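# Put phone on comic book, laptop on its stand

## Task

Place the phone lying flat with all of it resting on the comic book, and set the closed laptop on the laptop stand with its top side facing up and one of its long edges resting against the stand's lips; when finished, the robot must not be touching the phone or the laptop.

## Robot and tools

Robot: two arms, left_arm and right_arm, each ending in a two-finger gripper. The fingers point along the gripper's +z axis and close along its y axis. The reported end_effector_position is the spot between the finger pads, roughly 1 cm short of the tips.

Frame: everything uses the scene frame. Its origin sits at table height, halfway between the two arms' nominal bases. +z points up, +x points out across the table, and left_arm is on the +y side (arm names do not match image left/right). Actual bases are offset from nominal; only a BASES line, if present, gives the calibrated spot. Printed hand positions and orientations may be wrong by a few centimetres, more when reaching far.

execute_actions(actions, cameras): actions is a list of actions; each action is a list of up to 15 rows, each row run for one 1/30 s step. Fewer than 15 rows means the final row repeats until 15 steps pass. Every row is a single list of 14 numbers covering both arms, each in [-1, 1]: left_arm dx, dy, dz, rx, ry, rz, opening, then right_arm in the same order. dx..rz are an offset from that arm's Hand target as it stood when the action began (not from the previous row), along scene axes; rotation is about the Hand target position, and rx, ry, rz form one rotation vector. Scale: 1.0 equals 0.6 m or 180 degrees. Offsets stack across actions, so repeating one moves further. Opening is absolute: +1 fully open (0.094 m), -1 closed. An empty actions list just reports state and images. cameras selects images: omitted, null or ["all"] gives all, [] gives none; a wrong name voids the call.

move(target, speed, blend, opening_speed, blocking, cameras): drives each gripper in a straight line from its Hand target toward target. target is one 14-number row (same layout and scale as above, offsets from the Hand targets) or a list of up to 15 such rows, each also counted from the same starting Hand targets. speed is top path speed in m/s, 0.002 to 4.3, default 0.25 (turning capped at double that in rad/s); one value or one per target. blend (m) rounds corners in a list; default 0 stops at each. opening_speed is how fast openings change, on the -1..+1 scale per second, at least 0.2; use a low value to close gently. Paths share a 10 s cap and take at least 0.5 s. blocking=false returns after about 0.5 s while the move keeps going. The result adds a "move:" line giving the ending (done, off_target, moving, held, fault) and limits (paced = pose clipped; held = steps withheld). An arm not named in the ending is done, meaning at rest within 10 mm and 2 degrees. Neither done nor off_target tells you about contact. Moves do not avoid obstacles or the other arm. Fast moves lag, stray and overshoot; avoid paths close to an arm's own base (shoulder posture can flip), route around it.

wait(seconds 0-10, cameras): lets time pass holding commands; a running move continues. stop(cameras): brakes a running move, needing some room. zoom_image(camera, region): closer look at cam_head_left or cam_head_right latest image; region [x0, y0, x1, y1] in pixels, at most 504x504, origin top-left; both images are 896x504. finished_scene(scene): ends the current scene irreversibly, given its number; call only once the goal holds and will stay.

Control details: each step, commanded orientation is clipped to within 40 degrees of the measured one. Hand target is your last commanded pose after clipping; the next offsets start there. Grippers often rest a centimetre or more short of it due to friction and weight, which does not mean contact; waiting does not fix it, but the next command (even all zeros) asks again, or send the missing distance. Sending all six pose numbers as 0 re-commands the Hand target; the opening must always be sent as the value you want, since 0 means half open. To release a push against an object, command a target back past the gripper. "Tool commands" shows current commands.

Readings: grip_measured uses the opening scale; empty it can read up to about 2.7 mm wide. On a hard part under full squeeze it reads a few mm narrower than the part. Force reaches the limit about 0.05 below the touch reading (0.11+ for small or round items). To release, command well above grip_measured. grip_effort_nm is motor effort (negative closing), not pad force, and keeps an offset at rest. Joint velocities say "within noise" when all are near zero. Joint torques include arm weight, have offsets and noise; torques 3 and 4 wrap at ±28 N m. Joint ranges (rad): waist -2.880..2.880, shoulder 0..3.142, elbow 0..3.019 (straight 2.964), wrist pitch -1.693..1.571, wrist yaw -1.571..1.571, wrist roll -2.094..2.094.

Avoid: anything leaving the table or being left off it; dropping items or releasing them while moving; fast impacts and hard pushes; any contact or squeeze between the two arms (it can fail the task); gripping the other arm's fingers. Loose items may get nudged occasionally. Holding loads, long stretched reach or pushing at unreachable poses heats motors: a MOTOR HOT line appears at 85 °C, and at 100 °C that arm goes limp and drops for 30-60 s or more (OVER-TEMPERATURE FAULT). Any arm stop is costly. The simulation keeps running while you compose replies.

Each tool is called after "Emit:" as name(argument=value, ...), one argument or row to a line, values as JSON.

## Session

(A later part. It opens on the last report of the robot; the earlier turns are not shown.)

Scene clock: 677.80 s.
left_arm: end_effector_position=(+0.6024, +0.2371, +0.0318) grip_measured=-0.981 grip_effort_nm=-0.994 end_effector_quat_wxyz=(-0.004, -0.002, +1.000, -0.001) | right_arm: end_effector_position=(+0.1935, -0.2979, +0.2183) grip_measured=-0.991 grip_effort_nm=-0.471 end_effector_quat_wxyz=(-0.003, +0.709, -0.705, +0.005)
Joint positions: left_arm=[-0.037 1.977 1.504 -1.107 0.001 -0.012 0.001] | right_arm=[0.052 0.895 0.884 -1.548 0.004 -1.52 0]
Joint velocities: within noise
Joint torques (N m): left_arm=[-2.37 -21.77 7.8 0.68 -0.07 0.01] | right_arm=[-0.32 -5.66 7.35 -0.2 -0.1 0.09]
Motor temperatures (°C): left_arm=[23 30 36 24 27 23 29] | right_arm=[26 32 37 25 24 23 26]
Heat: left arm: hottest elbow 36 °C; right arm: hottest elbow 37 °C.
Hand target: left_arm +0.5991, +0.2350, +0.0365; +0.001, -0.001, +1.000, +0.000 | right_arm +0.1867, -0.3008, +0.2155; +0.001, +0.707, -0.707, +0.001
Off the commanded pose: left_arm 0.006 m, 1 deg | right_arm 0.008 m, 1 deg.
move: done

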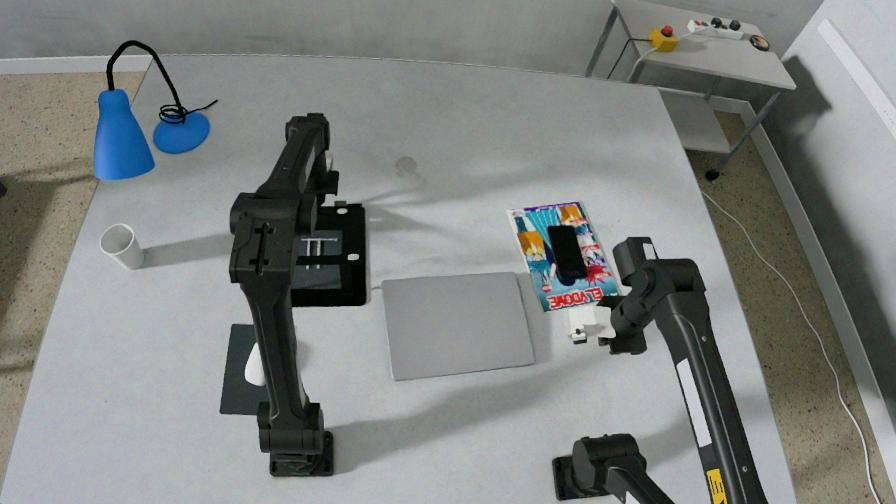

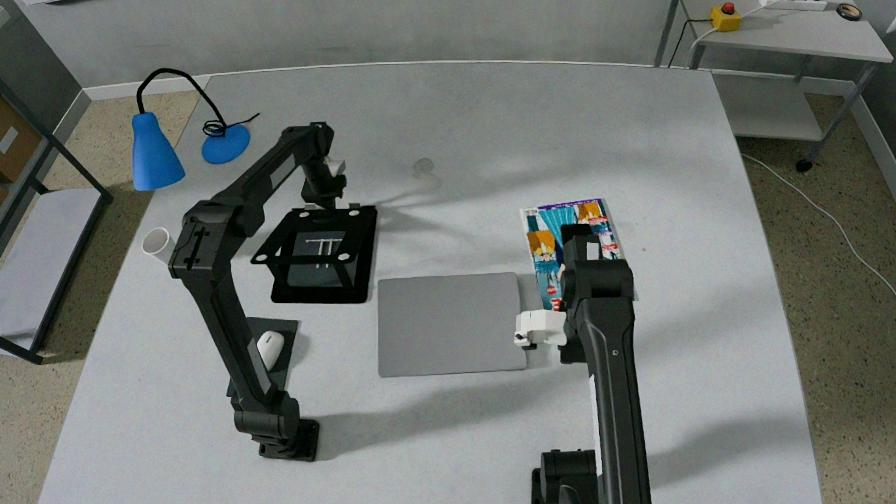

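Emit:
move(
  target=[
    [0.05,0,0.27,0,0,0,-1,0,0,0,0,0,0,-1],
    [-0.249,-0.092,0.37,0,0,-0.232,-1,0.1,-0.02,0,0,0,0.036,0.5],
    [-0.49,-0.242,0.27,0,0,-0.464,0.5,0.264,-0.04,-0.1,0,0,0.036,0.5],
  ],
  speed=0.2,
  blend=0.03,
)

Emit:
zoom_image(
  camera="cam_head_right",
  region=[330, 220, 570, 400],
)

Emit:
zoom_image(
  camera="cam_head_left",
  region=[330, 220, 570, 400],
)

Scene clock: 697.53 s.
left_arm: end_effector_position=(+0.3086, +0.0930, +0.1975) grip_measured=+0.497 grip_effort_nm=0.129 end_effector_quat_wxyz=(-0.009, +0.657, +0.754, -0.002) | right_arm: end_effector_position=(+0.3189, -0.3198, +0.1409) grip_measured=+0.499 grip_effort_nm=0.061 end_effector_quat_wxyz=(+0.018, +0.748, -0.664, -0.018)
Joint positions: left_arm=[-0.521 1.188 1.02 -1.42 0.001 0.941 0.07] | right_arm=[-0.032 1.338 0.996 -1.279 0.004 -1.716 0.07]
Joint velocities: within noise
Joint torques (N m): left_arm=[-2.78 -10.64 9.29 0.7 0.02 0.09] | right_arm=[-0.32 -9.88 12.07 0.35 -0.08 0.09]
Motor temperatures (°C): left_arm=[23 31 36 24 26 23 29] | right_arm=[26 32 38 25 24 23 26]
Heat: left arm: hottest elbow 36 °C; right arm: hottest elbow 38 °C.
Hand target: left_arm +0.3052, +0.0898, +0.1986; +0.001, +0.665, +0.747, -0.001 | right_arm +0.3452, -0.3249, +0.1556; +0.000, +0.746, -0.666, +0.001
Off the commanded pose: left_arm 0.005 m, 2 deg | right_arm 0.030 m, 3 deg.
move: off_target (right_arm); blend cut to 0 m at target 2; target 2's new opening was sent with right_arm's hand 0.030 m and 3 deg from that target

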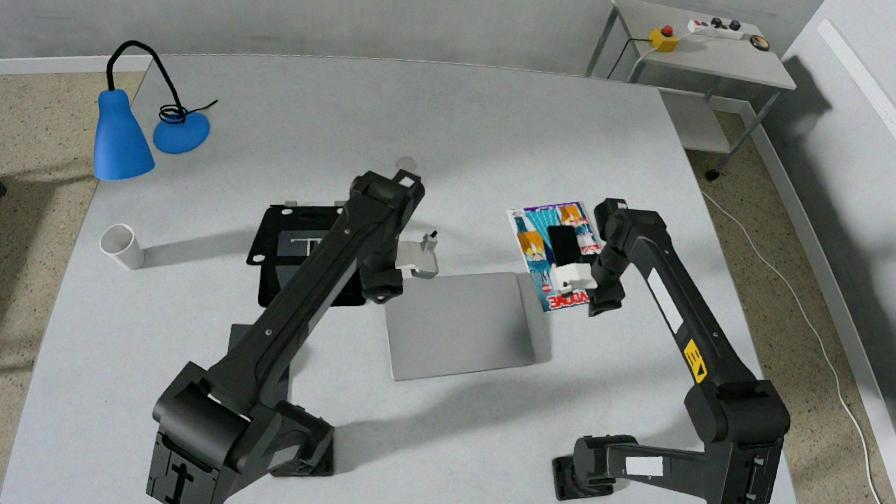

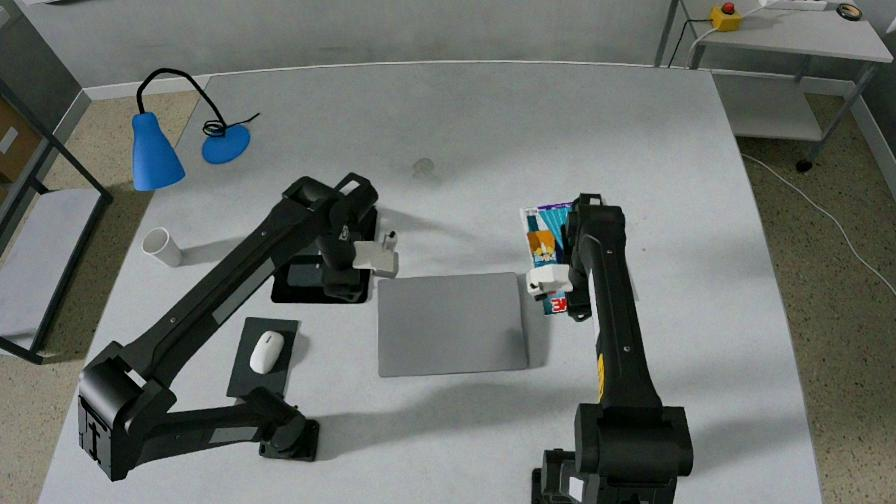

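Scaled by 2.100.

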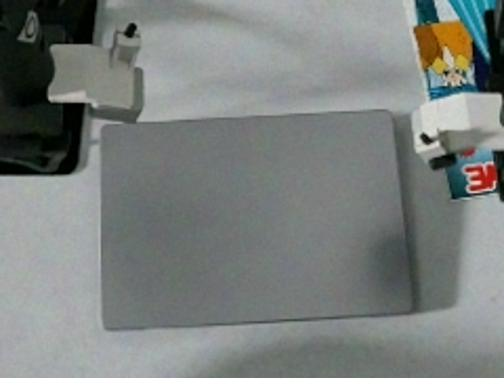

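Scaled by 2.100.

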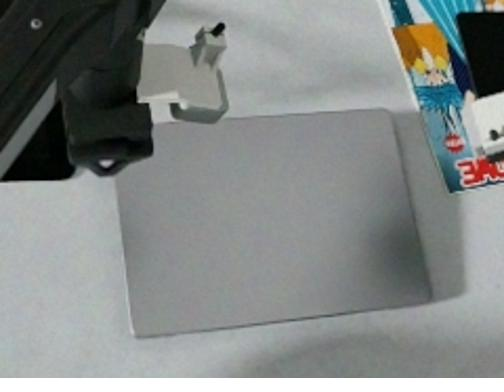

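Emit:
move(
  target=[0,0.02,-0.24,0,0,0,0.5,-0.01,0.0,-0.17,0,0,0,0.5],
  speed=0.12,
)

Emit:
zoom_image(
  camera="cam_head_right",
  region=[330, 220, 570, 400],
)

Emit:
zoom_image(
  camera="cam_head_left",
  region=[330, 220, 610, 400],
)

Scene clock: 703.37 s.
left_arm: end_effector_position=(+0.3037, +0.0974, +0.0595) grip_measured=+0.498 grip_effort_nm=0.129 end_effector_quat_wxyz=(+0.002, +0.668, +0.745, +0.000) | right_arm: end_effector_position=(+0.3427, -0.3203, +0.0642) grip_measured=+0.499 grip_effort_nm=0.066 end_effector_quat_wxyz=(-0.005, +0.748, -0.664, +0.009)
Joint positions: left_arm=[-0.516 1.306 0.729 -0.989 0.001 0.974 0.07] | right_arm=[-0.032 1.451 0.886 -0.985 0.004 -1.716 0.07]
Joint velocities: within noise
Joint torques (N m): left_arm=[-0.32 -8.7 8.24 0.85 0.07 0.08] | right_arm=[-0.38 -10.58 6.19 0.49 -0.1 0.09]
Motor temperatures (°C): left_arm=[23 30 35 24 26 23 28] | right_arm=[26 32 39 25 24 23 26]
Heat: left arm: hottest elbow 35 °C; right arm: hottest elbow 39 °C.
Hand target: left_arm +0.3050, +0.1018, +0.0545; +0.001, +0.665, +0.747, -0.001 | right_arm +0.3392, -0.3248, +0.0536; +0.000, +0.746, -0.666, +0.001
Off the commanded pose: left_arm 0.007 m, 0 deg | right_arm 0.012 m, 1 deg.
move: off_target (right_arm)

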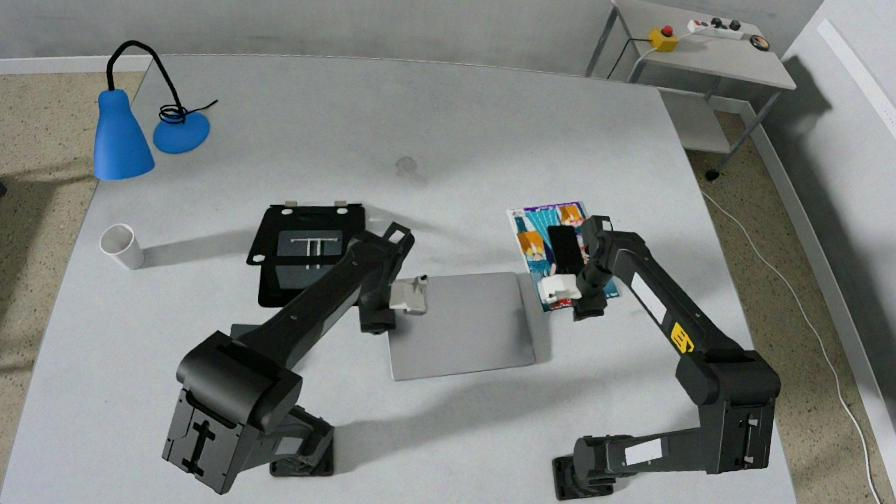

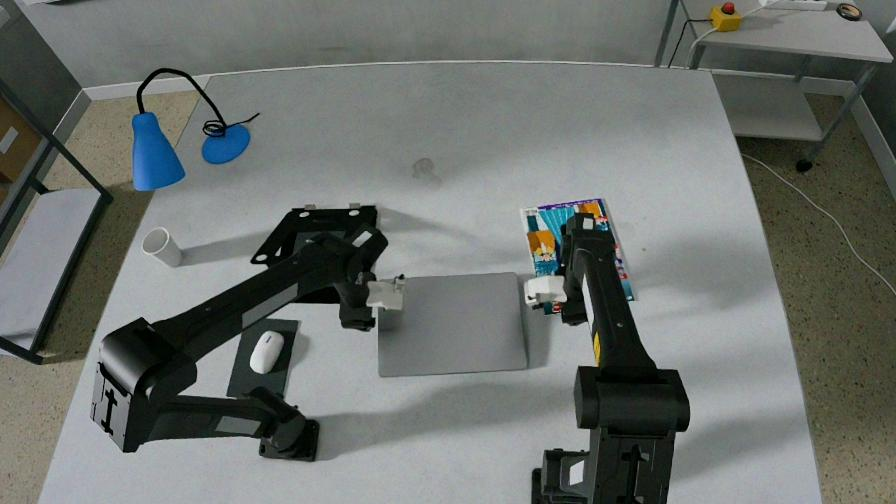

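Scaled by 2.100.

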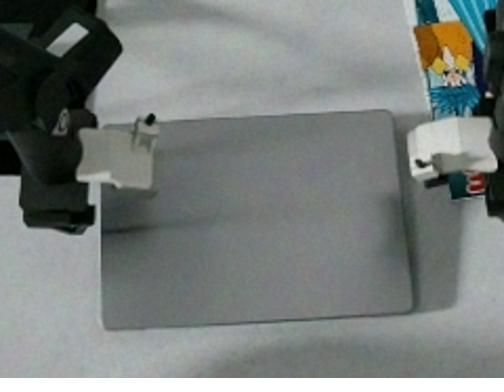

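Scaled by 1.800.

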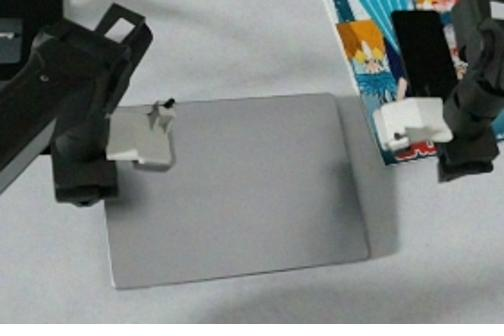

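Emit:
move(
  target=[0,0,0,0,0,0,0.5,-0.01,0.06,-0.02,0,0,0,0.5],
  speed=0.12,
)

Emit:
zoom_image(
  camera="cam_head_right",
  region=[490, 230, 630, 380],
)

Emit:
zoom_image(
  camera="cam_head_left",
  region=[490, 230, 630, 380],
)

Scene clock: 711.57 s.
left_arm: end_effector_position=(+0.3039, +0.0974, +0.0595) grip_measured=+0.498 grip_effort_nm=0.129 end_effector_quat_wxyz=(+0.002, +0.668, +0.745, +0.000) | right_arm: end_effector_position=(+0.3381, -0.2925, +0.0534) grip_measured=+0.499 grip_effort_nm=0.066 end_effector_quat_wxyz=(-0.008, +0.745, -0.667, +0.010)
Joint positions: left_arm=[-0.516 1.306 0.729 -0.989 0.001 0.975 0.07] | right_arm=[0.043 1.456 0.857 -0.947 0.003 -1.634 0.07]
Joint velocities: within noise
Joint torques (N m): left_arm=[-0.73 -8.41 7.99 0.9 0.1 0.08] | right_arm=[1.2 -10.52 5.93 0.47 -0.06 0.17]
Motor temperatures (°C): left_arm=[23 30 35 24 26 23 28] | right_arm=[26 32 38 25 24 23 25]
Heat: left arm: hottest elbow 35 °C; right arm: hottest elbow 38 °C.
Hand target: left_arm +0.3050, +0.1019, +0.0545; +0.001, +0.665, +0.747, -0.001 | right_arm +0.3333, -0.2888, +0.0417; +0.000, +0.746, -0.666, +0.001
Off the commanded pose: left_arm 0.007 m, 0 deg | right_arm 0.013 m, 1 deg.
move: off_target (right_arm)

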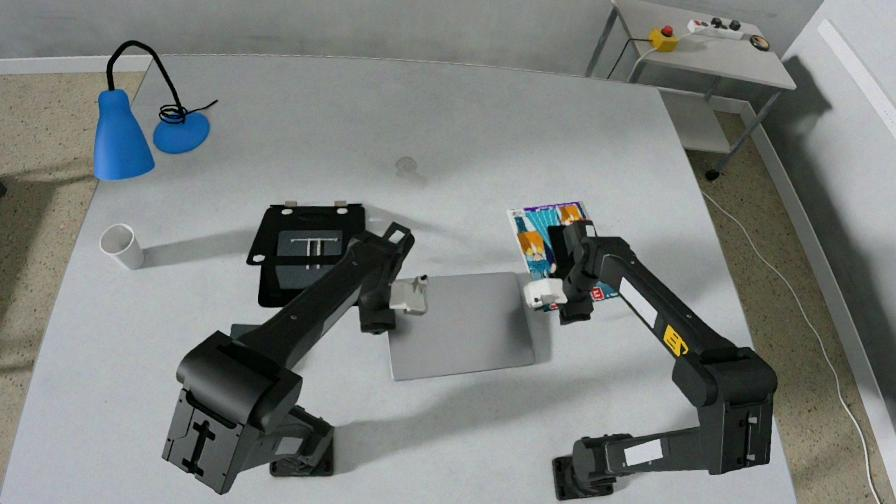

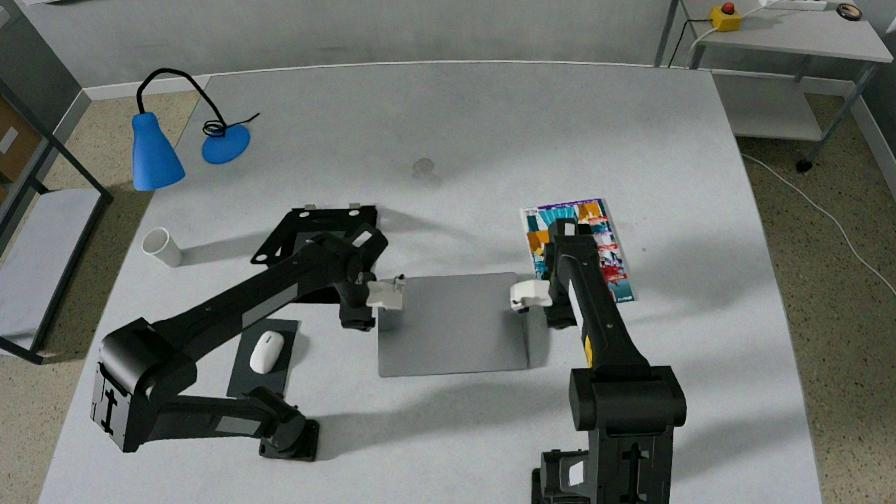

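Scaled by 3.360.

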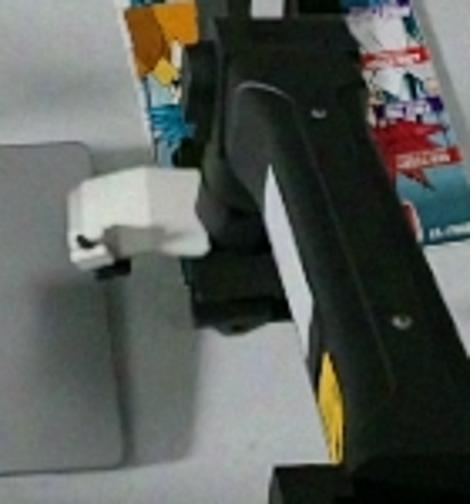

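Scaled by 3.360.

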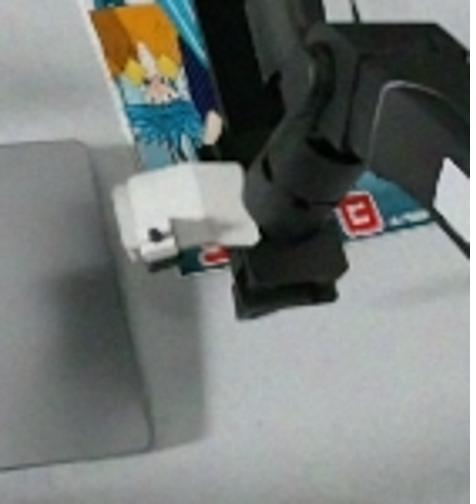

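Emit:
move(
  target=[0.033,0,0,0,0,0,0.4,0.02,0.092,-0.01,0,0,0,0.2],
  speed=0.1,
)

Emit:
zoom_image(
  camera="cam_head_right",
  region=[490, 230, 630, 380],
)

Emit:
zoom_image(
  camera="cam_head_left",
  region=[490, 230, 630, 380],
)

Scene clock: 723.17 s.
left_arm: end_effector_position=(+0.3053, +0.1063, +0.0467) grip_measured=+0.402 grip_effort_nm=-0.085 end_effector_quat_wxyz=(-0.018, +0.667, +0.745, -0.005) | right_arm: end_effector_position=(+0.3299, -0.2405, +0.0336) grip_measured=+0.201 grip_effort_nm=-0.081 end_effector_quat_wxyz=(+0.009, +0.745, -0.667, -0.005)
Joint positions: left_arm=[-0.488 1.35 0.729 -0.986 0.001 1.002 0.066] | right_arm=[0.187 1.513 0.857 -0.935 0.002 -1.49 0.056]
Joint velocities: within noise
Joint torques (N m): left_arm=[-0.38 -9.11 11.85 0.62 0.05 0.06] | right_arm=[1.2 -11.22 8.75 0.4 -0.05 0.24]
Motor temperatures (°C): left_arm=[23 29 35 24 26 23 28] | right_arm=[26 32 38 25 24 23 25]
Heat: left arm: hottest elbow 35 °C; right arm: hottest elbow 38 °C.
Hand target: left_arm +0.3248, +0.1018, +0.0544; +0.000, +0.665, +0.747, -0.001 | right_arm +0.3452, -0.2337, +0.0356; +0.000, +0.746, -0.666, +0.001
Off the commanded pose: left_arm 0.021 m, 2 deg | right_arm 0.017 m, 1 deg.
move: off_target (left_arm, right_arm)

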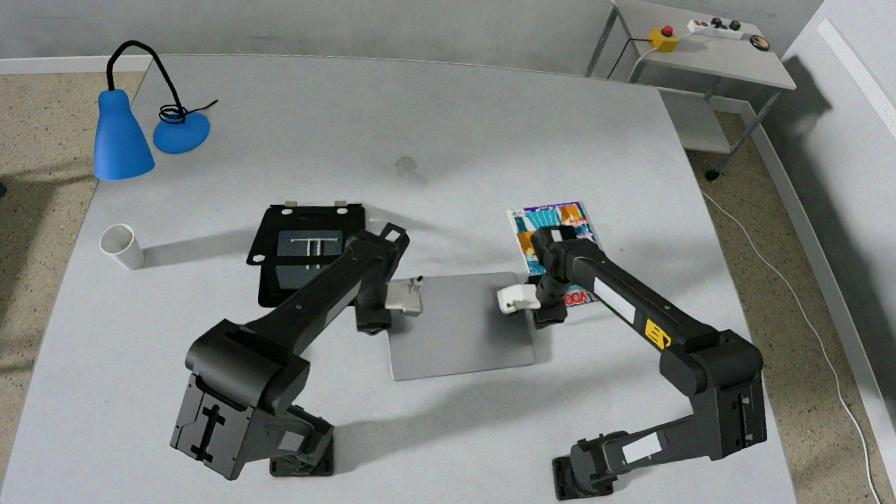

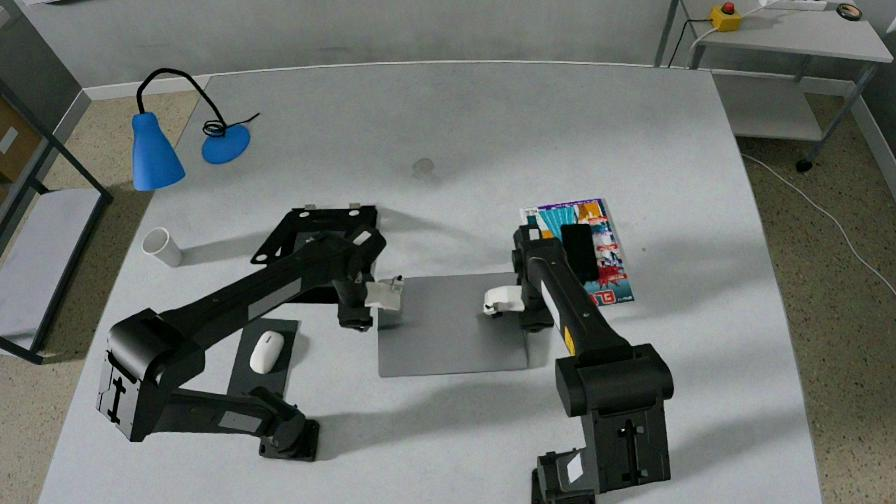

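Scaled by 3.360.

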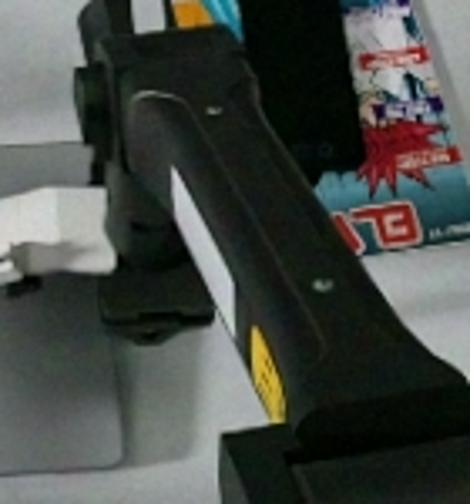

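Scaled by 3.360.

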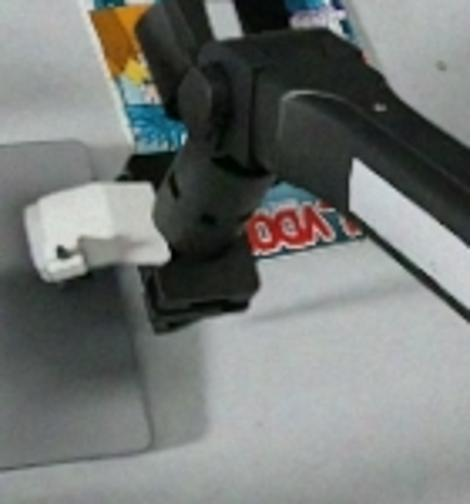

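Emit:
move(
  target=[0.035,0.0,-0.065,0,0,0,0.4,0.025,0.0,-0.034,0,0,0,0.2],
  speed=0.1,
)

Emit:
zoom_image(
  camera="cam_head_right",
  region=[330, 230, 600, 400],
)

Emit:
zoom_image(
  camera="cam_head_left",
  region=[330, 230, 600, 400],
)

Scene clock: 729.43 s.
left_arm: end_effector_position=(+0.3242, +0.1068, +0.0116) grip_measured=+0.402 grip_effort_nm=-0.061 end_effector_quat_wxyz=(-0.018, +0.666, +0.746, -0.006) | right_arm: end_effector_position=(+0.3380, -0.2389, +0.0124) grip_measured=+0.201 grip_effort_nm=-0.071 end_effector_quat_wxyz=(+0.012, +0.745, -0.667, -0.008)
Joint positions: left_arm=[-0.461 1.467 0.729 -0.871 0 1.025 0.066] | right_arm=[0.187 1.578 0.862 -0.884 0.002 -1.49 0.056]
Joint velocities: within noise
Joint torques (N m): left_arm=[-0.26 -9.05 11.12 0.85 0.08 0.11] | right_arm=[0.5 -11.46 9.42 0.42 -0.05 0.14]
Motor temperatures (°C): left_arm=[23 29 36 24 26 23 28] | right_arm=[26 32 38 25 24 23 25]
Heat: left arm: hottest elbow 36 °C; right arm: hottest elbow 38 °C.
Hand target: left_arm +0.3459, +0.1018, +0.0155; +0.001, +0.665, +0.747, -0.001 | right_arm +0.3602, -0.2336, +0.0152; +0.000, +0.746, -0.666, +0.001
Off the commanded pose: left_arm 0.023 m, 2 deg | right_arm 0.023 m, 2 deg.
move: off_target (left_arm, right_arm)

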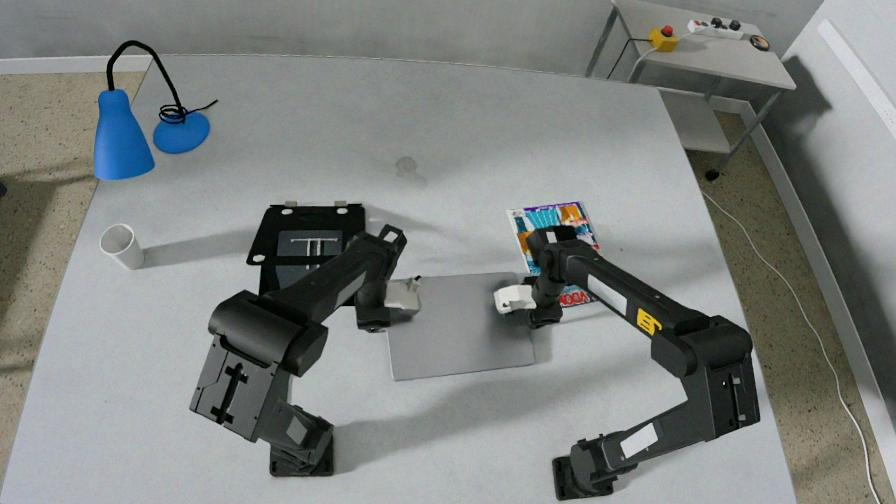

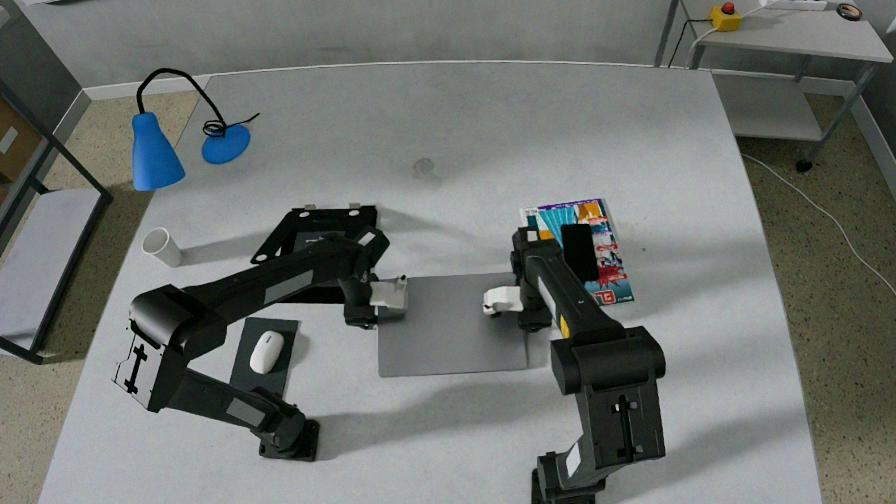

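Scaled by 1.867.

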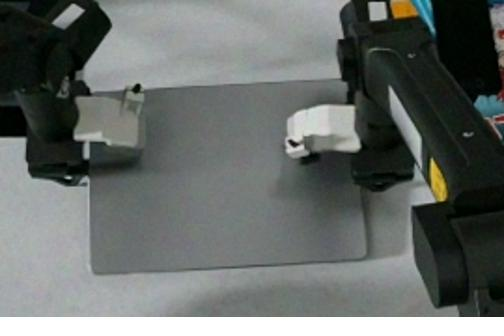

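Scaled by 1.867.

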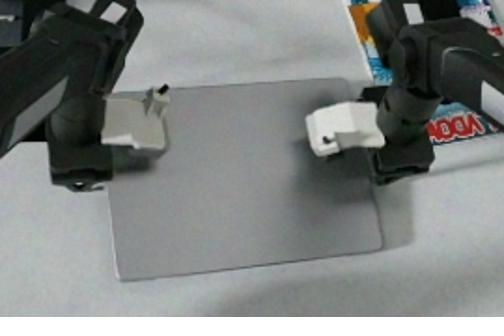

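Emit:
move(
  target=[-0.012,-0.035,0.008,0,0,0,0.4,-0.012,0.04,0.008,0,0,0,0.2],
  speed=0.06,
)

Emit:
zoom_image(
  camera="cam_head_right",
  region=[330, 230, 600, 400],
)

Emit:
zoom_image(
  camera="cam_head_left",
  region=[330, 230, 600, 400],
)

Scene clock: 733.60 s.
left_arm: end_effector_position=(+0.3226, +0.1036, +0.0116) grip_measured=+0.402 grip_effort_nm=-0.071 end_effector_quat_wxyz=(-0.019, +0.648, +0.761, -0.001) | right_arm: end_effector_position=(+0.3363, -0.2306, +0.0124) grip_measured=+0.201 grip_effort_nm=-0.071 end_effector_quat_wxyz=(+0.017, +0.737, -0.676, -0.001)
Joint positions: left_arm=[-0.476 1.467 0.729 -0.871 -0.007 0.964 0.066] | right_arm=[0.217 1.578 0.862 -0.884 0.018 -1.434 0.056]
Joint velocities: within noise
Joint torques (N m): left_arm=[-4.66 -9.88 12.18 0.21 0.36 0.1] | right_arm=[2.84 -12.51 9.4 -0.03 -0.6 0.22]
Motor temperatures (°C): left_arm=[23 29 36 24 26 23 28] | right_arm=[26 33 39 25 24 23 25]
Heat: left arm: hottest elbow 36 °C; right arm: hottest elbow 39 °C.
Hand target: left_arm +0.3387, +0.0808, +0.0203; +0.001, +0.665, +0.747, -0.001 | right_arm +0.3531, -0.2097, +0.0200; +0.000, +0.746, -0.666, +0.001
Off the commanded pose: left_arm 0.029 m, 3 deg | right_arm 0.028 m, 2 deg.
move: off_target (left_arm, right_arm)

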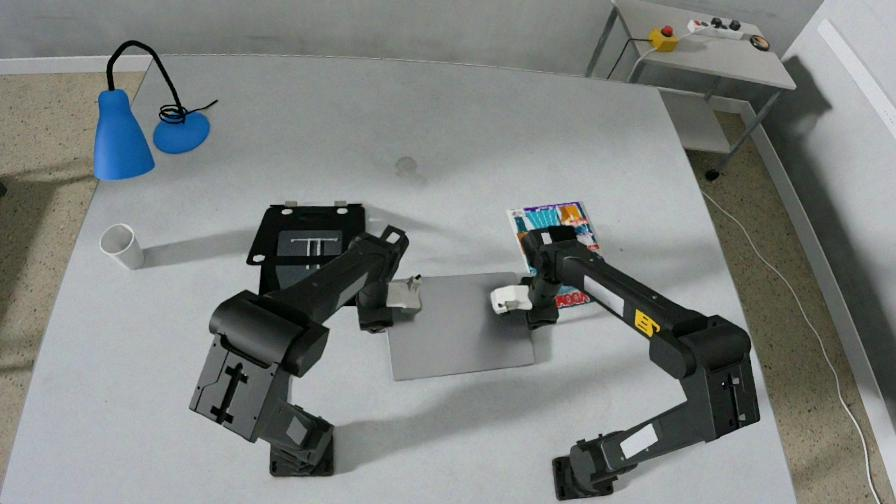

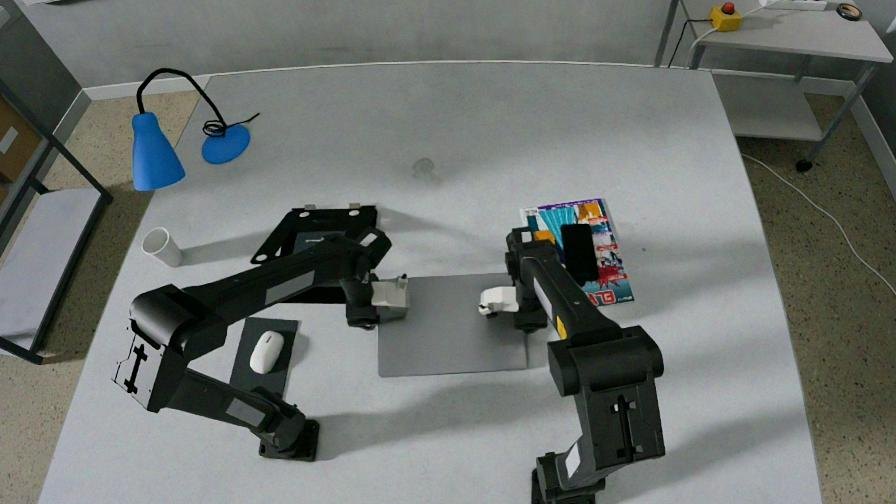

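Scaled by 1.867.

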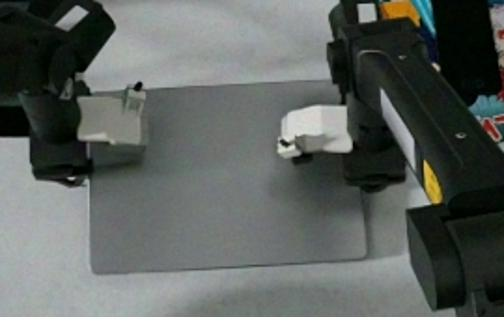

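Scaled by 1.867.

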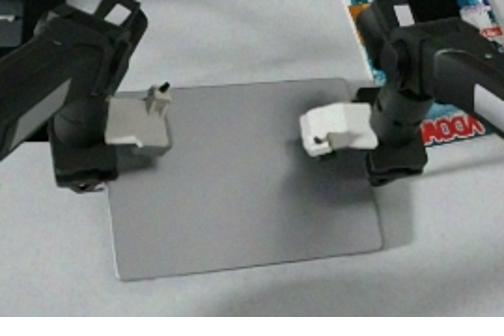

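Emit:
move(
  target=[0,-0.06,0,0,0,0,0.4,0,0.06,0,0,0,0,0.2],
  speed=0.06,
  cameras=[],
)

Scene clock: 738.33 s.
left_arm: end_effector_position=(+0.3208, +0.1016, +0.0131) grip_measured=+0.402 grip_effort_nm=-0.066 end_effector_quat_wxyz=(-0.036, +0.643, +0.765, +0.016) | right_arm: end_effector_position=(+0.3342, -0.2288, +0.0149) grip_measured=+0.201 grip_effort_nm=-0.066 end_effector_quat_wxyz=(+0.037, +0.731, -0.682, +0.017)
Joint positions: left_arm=[-0.505 1.478 0.745 -0.901 -0.047 0.919 0.066] | right_arm=[0.246 1.578 0.869 -0.905 0.068 -1.388 0.056]
Joint velocities: within noise
Joint torques (N m): left_arm=[-8.53 -8.18 14.67 1.05 1.98 -0.24] | right_arm=[6.42 -11.4 10.59 0.35 -2.34 0.53]
Motor temperatures (°C): left_arm=[23 29 36 24 27 23 28] | right_arm=[26 33 39 25 24 23 25]
Heat: left arm: hottest elbow 36 °C; right arm: hottest elbow 39 °C.
Hand target: left_arm +0.3387, +0.0448, +0.0203; +0.001, +0.665, +0.747, -0.001 | right_arm +0.3530, -0.1735, +0.0199; +0.000, +0.746, -0.666, +0.001
Off the commanded pose: left_arm 0.060 m, 6 deg | right_arm 0.058 m, 5 deg.
move: off_target (left_arm, right_arm)
No camera images: "cameras" was empty.

Emit:
move(
  target=[0,-0.035,0.0,-0.07,0,0,0.4,0,0.045,0,0.07,0,0,0.2],
  speed=0.06,
  cameras=[],
)

Scene clock: 746.33 s.
left_arm: end_effector_position=(+0.3191, +0.0947, +0.0144) grip_measured=+0.401 grip_effort_nm=-0.032 end_effector_quat_wxyz=(-0.010, +0.640, +0.767, -0.050) | right_arm: end_effector_position=(+0.3361, -0.2230, +0.0149) grip_measured=+0.201 grip_effort_nm=-0.071 end_effector_quat_wxyz=(-0.009, +0.733, -0.679, -0.039)
Joint positions: left_arm=[-0.454 1.468 0.737 -0.886 0.091 0.967 0.066] | right_arm=[0.194 1.578 0.869 -0.893 -0.075 -1.449 0.056]
Joint velocities: within noise
Joint torques (N m): left_arm=[-8.7 -10.75 10.95 4.14 4.3 -0.31] | right_arm=[8.12 -12.81 8.59 2.06 -4.8 0.76]
Motor temperatures (°C): left_arm=[23 29 37 24 31 23 28] | right_arm=[27 33 39 25 31 23 25]
Heat: left arm: hottest elbow 37 °C; right arm: hottest elbow 39 °C.
Hand target: left_arm +0.3386, +0.0238, +0.0203; +0.074, +0.661, +0.742, -0.083 | right_arm +0.3530, -0.1466, +0.0199; -0.081, +0.742, -0.662, -0.072
Off the commanded pose: left_arm 0.074 m, 11 deg | right_arm 0.078 m, 9 deg.
move: off_target (left_arm, right_arm)
No camera images: "cameras" was empty.

Emit:
move(
  target=[0,0,0.11,0,0,0,0.4,0,0,0.11,0,0,0,0.2],
  speed=0.06,
)

Emit:
zoom_image(
  camera="cam_head_right",
  region=[330, 230, 600, 400],
)

Emit:
zoom_image(
  camera="cam_head_left",
  region=[330, 230, 600, 400],
)

Scene clock: 751.50 s.
left_arm: end_effector_position=(+0.2993, +0.0850, +0.0443) grip_measured=+0.401 grip_effort_nm=-0.042 end_effector_quat_wxyz=(-0.008, +0.613, +0.786, -0.076) | right_arm: end_effector_position=(+0.3265, -0.2107, +0.0483) grip_measured=+0.201 grip_effort_nm=-0.066 end_effector_quat_wxyz=(-0.017, +0.689, -0.721, -0.067)
Joint positions: left_arm=[-0.478 1.377 0.74 -0.983 0.145 0.878 0.066] | right_arm=[0.206 1.509 0.895 -0.998 -0.131 -1.318 0.056]
Joint velocities: within noise
Joint torques (N m): left_arm=[-7.06 -11.22 18.56 1.35 2.01 0.48] | right_arm=[7.71 -15.44 12.48 0.03 -2.81 -0.32]
Motor temperatures (°C): left_arm=[23 29 37 24 37 24 28] | right_arm=[27 33 39 25 40 24 25]
Heat: left arm: hottest elbow 37 °C; right arm: hottest wrist yaw 40 °C.
Hand target: left_arm +0.3387, +0.0238, +0.0863; +0.074, +0.661, +0.742, -0.083 | right_arm +0.3530, -0.1466, +0.0860; -0.082, +0.742, -0.662, -0.072
Off the commanded pose: left_arm 0.084 m, 12 deg | right_arm 0.079 m, 12 deg.
move: off_target (left_arm, right_arm)

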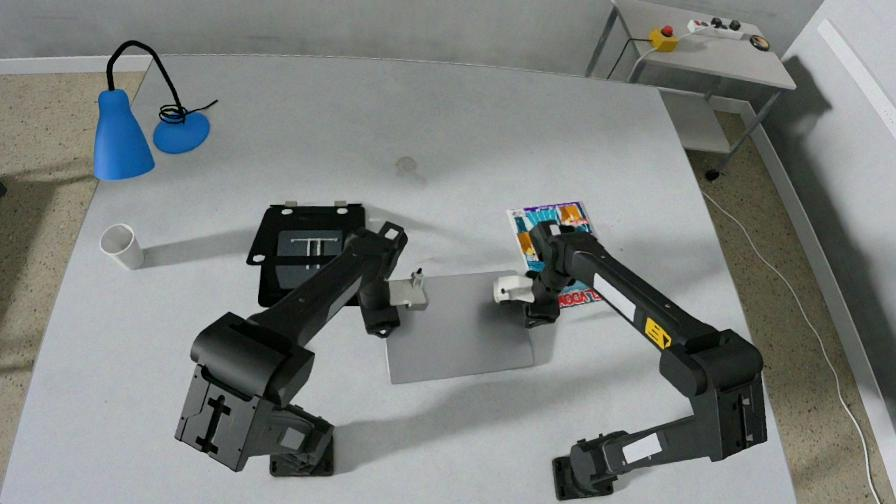

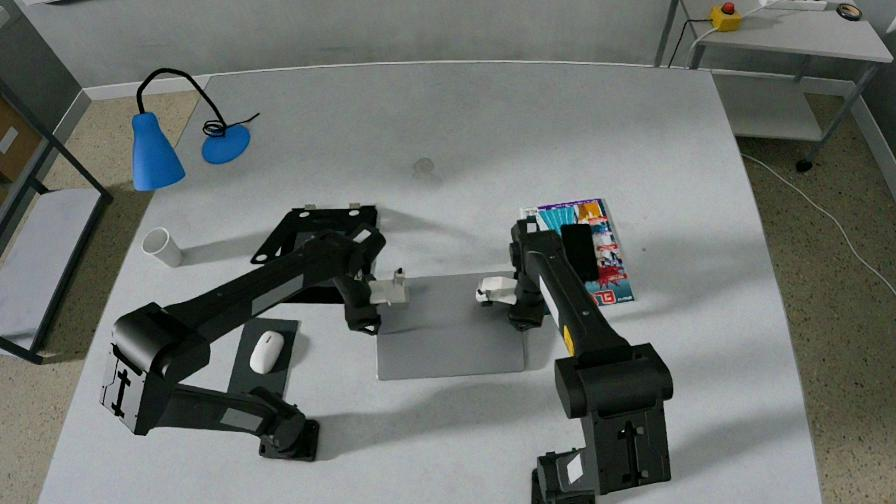

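Scaled by 1.867.

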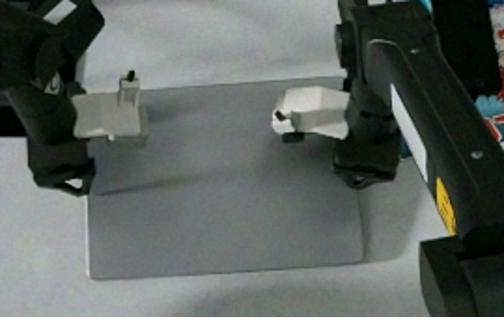

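Scaled by 1.867.

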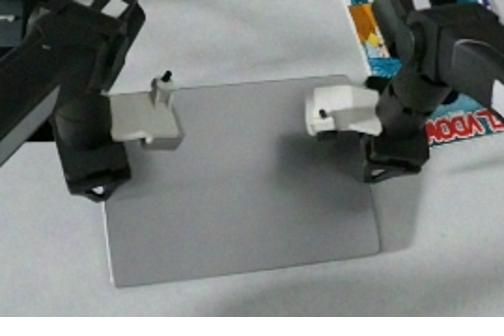

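Emit:
move(
  target=[0,0,0.06,0,0,0,0.4,0,0,0.06,0,0,0,0.2],
  speed=0.06,
)

Emit:
zoom_image(
  camera="cam_head_right",
  region=[330, 230, 600, 400],
)

Emit:
zoom_image(
  camera="cam_head_left",
  region=[330, 230, 600, 400],
)

Scene clock: 757.57 s.
left_arm: end_effector_position=(+0.3175, +0.0394, +0.0951) grip_measured=+0.401 grip_effort_nm=-0.037 end_effector_quat_wxyz=(+0.042, +0.653, +0.751, -0.089) | right_arm: end_effector_position=(+0.3316, -0.1524, +0.0980) grip_measured=+0.201 grip_effort_nm=-0.066 end_effector_quat_wxyz=(-0.057, +0.739, -0.666, -0.087)
Joint positions: left_arm=[-0.551 1.337 0.854 -1.041 0.192 0.905 0.066] | right_arm=[0.316 1.463 0.989 -1.084 -0.208 -1.352 0.056]
Joint velocities: within noise
Joint torques (N m): left_arm=[-1.85 -10.46 15.43 0.31 0.13 0.09] | right_arm=[0.38 -14.1 11.45 -0.21 -0.09 0.1]
Motor temperatures (°C): left_arm=[23 29 38 24 36 24 28] | right_arm=[27 33 40 25 39 24 25]
Heat: left arm: hottest elbow 38 °C; right arm: hottest elbow 40 °C.
Hand target: left_arm +0.3386, +0.0239, +0.1223; +0.074, +0.661, +0.742, -0.083 | right_arm +0.3530, -0.1466, +0.1221; -0.082, +0.742, -0.662, -0.072
Off the commanded pose: left_arm 0.038 m, 4 deg | right_arm 0.033 m, 3 deg.
move: off_target (left_arm, right_arm)

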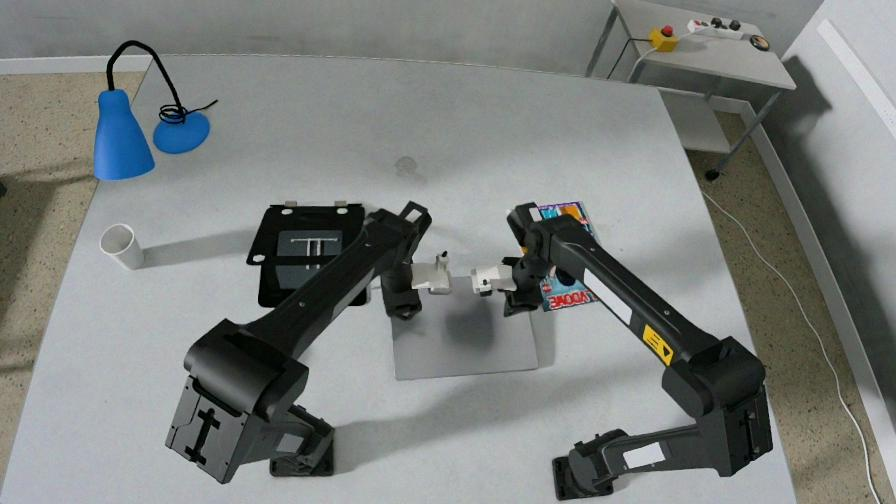

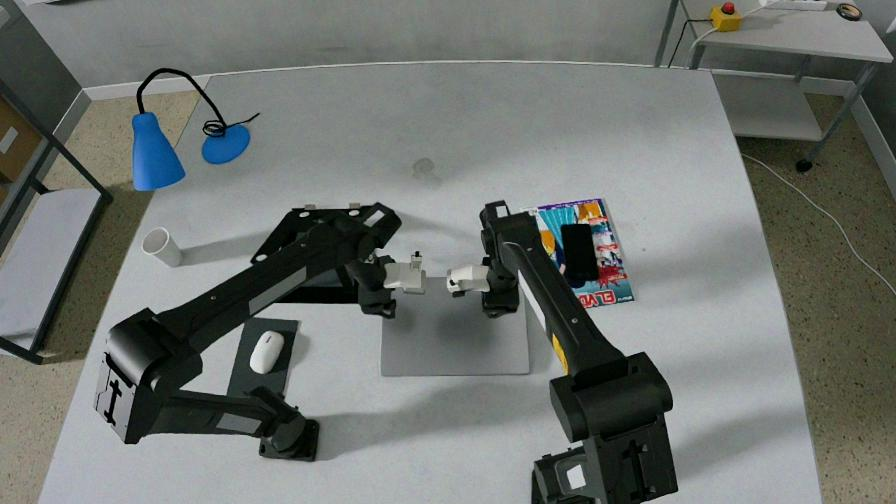

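Scaled by 1.867.

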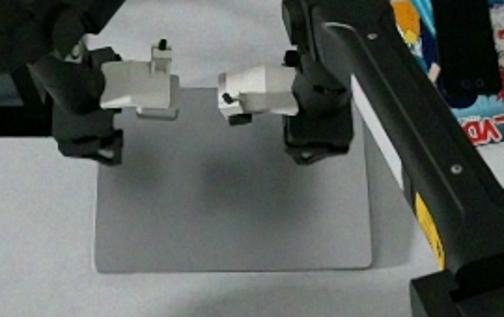

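Scaled by 1.867.

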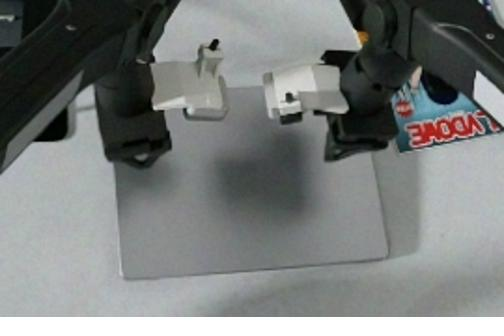

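Emit:
move(
  target=[
    [0,0.05,0.2,0,0,0,0.4,0,-0.05,0.2,0,0,0,0.2],
    [-0.03,0.3,0.2,-0.1234,0.2075,0.418,1,0,-0.39,0.2,0.115,0.2397,-0.4848,1],
  ],
  speed=0.2,
  blend=0.02,
)

Emit:
zoom_image(
  camera="cam_head_right",
  region=[330, 220, 630, 400],
)

Emit:
zoom_image(
  camera="cam_head_left",
  region=[330, 220, 630, 400],
)

Scene clock: 813.80 s.
left_arm: end_effector_position=(+0.3267, +0.2015, +0.2402) grip_measured=+0.997 grip_effort_nm=0.129 end_effector_quat_wxyz=(-0.001, +0.012, +0.940, -0.340) | right_arm: end_effector_position=(+0.3385, -0.3698, +0.2312) grip_measured=+0.998 grip_effort_nm=0.066 end_effector_quat_wxyz=(+0.009, +0.003, +0.942, +0.335)
Joint positions: left_arm=[0.2 1.187 1.023 -1.605 0.67 0.323 0.094] | right_arm=[-0.439 1.468 1.258 -1.671 -0.62 -0.528 0.094]
Joint velocities: within noise
Joint torques (N m): left_arm=[-0.26 -10.29 8.99 -0.25 0.53 -0.03] | right_arm=[-0.21 -11.81 11.71 -0.69 -0.39 0.17]
Motor temperatures (°C): left_arm=[23 28 41 24 29 23 27] | right_arm=[26 33 42 25 27 23 25]
Heat: left arm: hottest elbow 41 °C; right arm: hottest elbow 42 °C.
Hand target: left_arm +0.3206, +0.2038, +0.2422; -0.001, +0.001, +0.940, -0.342 | right_arm +0.3530, -0.3806, +0.2420; -0.001, +0.001, +0.940, +0.343
Off the commanded pose: left_arm 0.007 m, 1 deg | right_arm 0.021 m, 1 deg.
joint sent to its limit (right arm) — joint 4 (wrist pitch), lower limit. The joint targets are off in orientation, not in position.
move: off_target (right_arm); target 2's new opening was sent with right_arm's hand 0.021 m and 1 deg from that target

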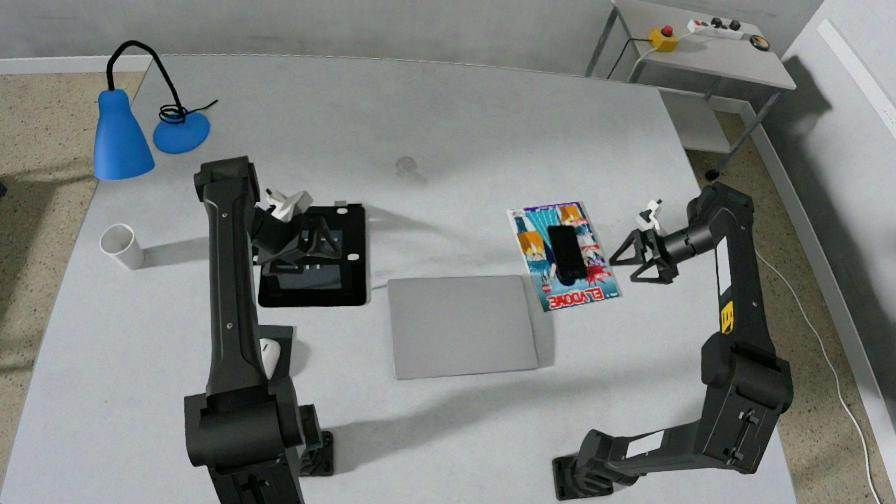

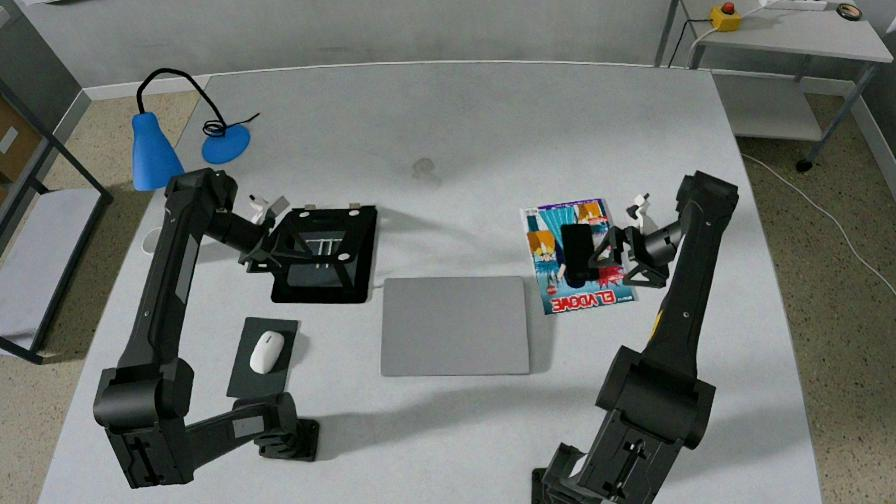

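Scaled by 1.680.

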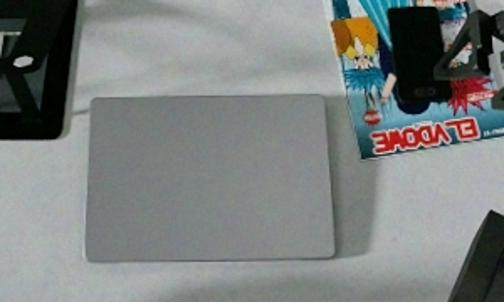

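Scaled by 1.680.

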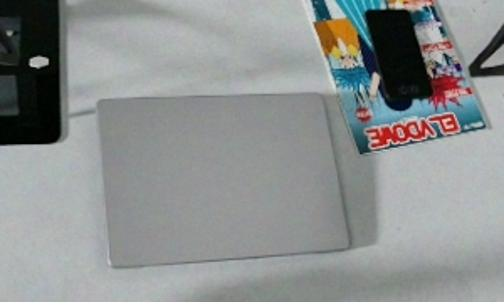

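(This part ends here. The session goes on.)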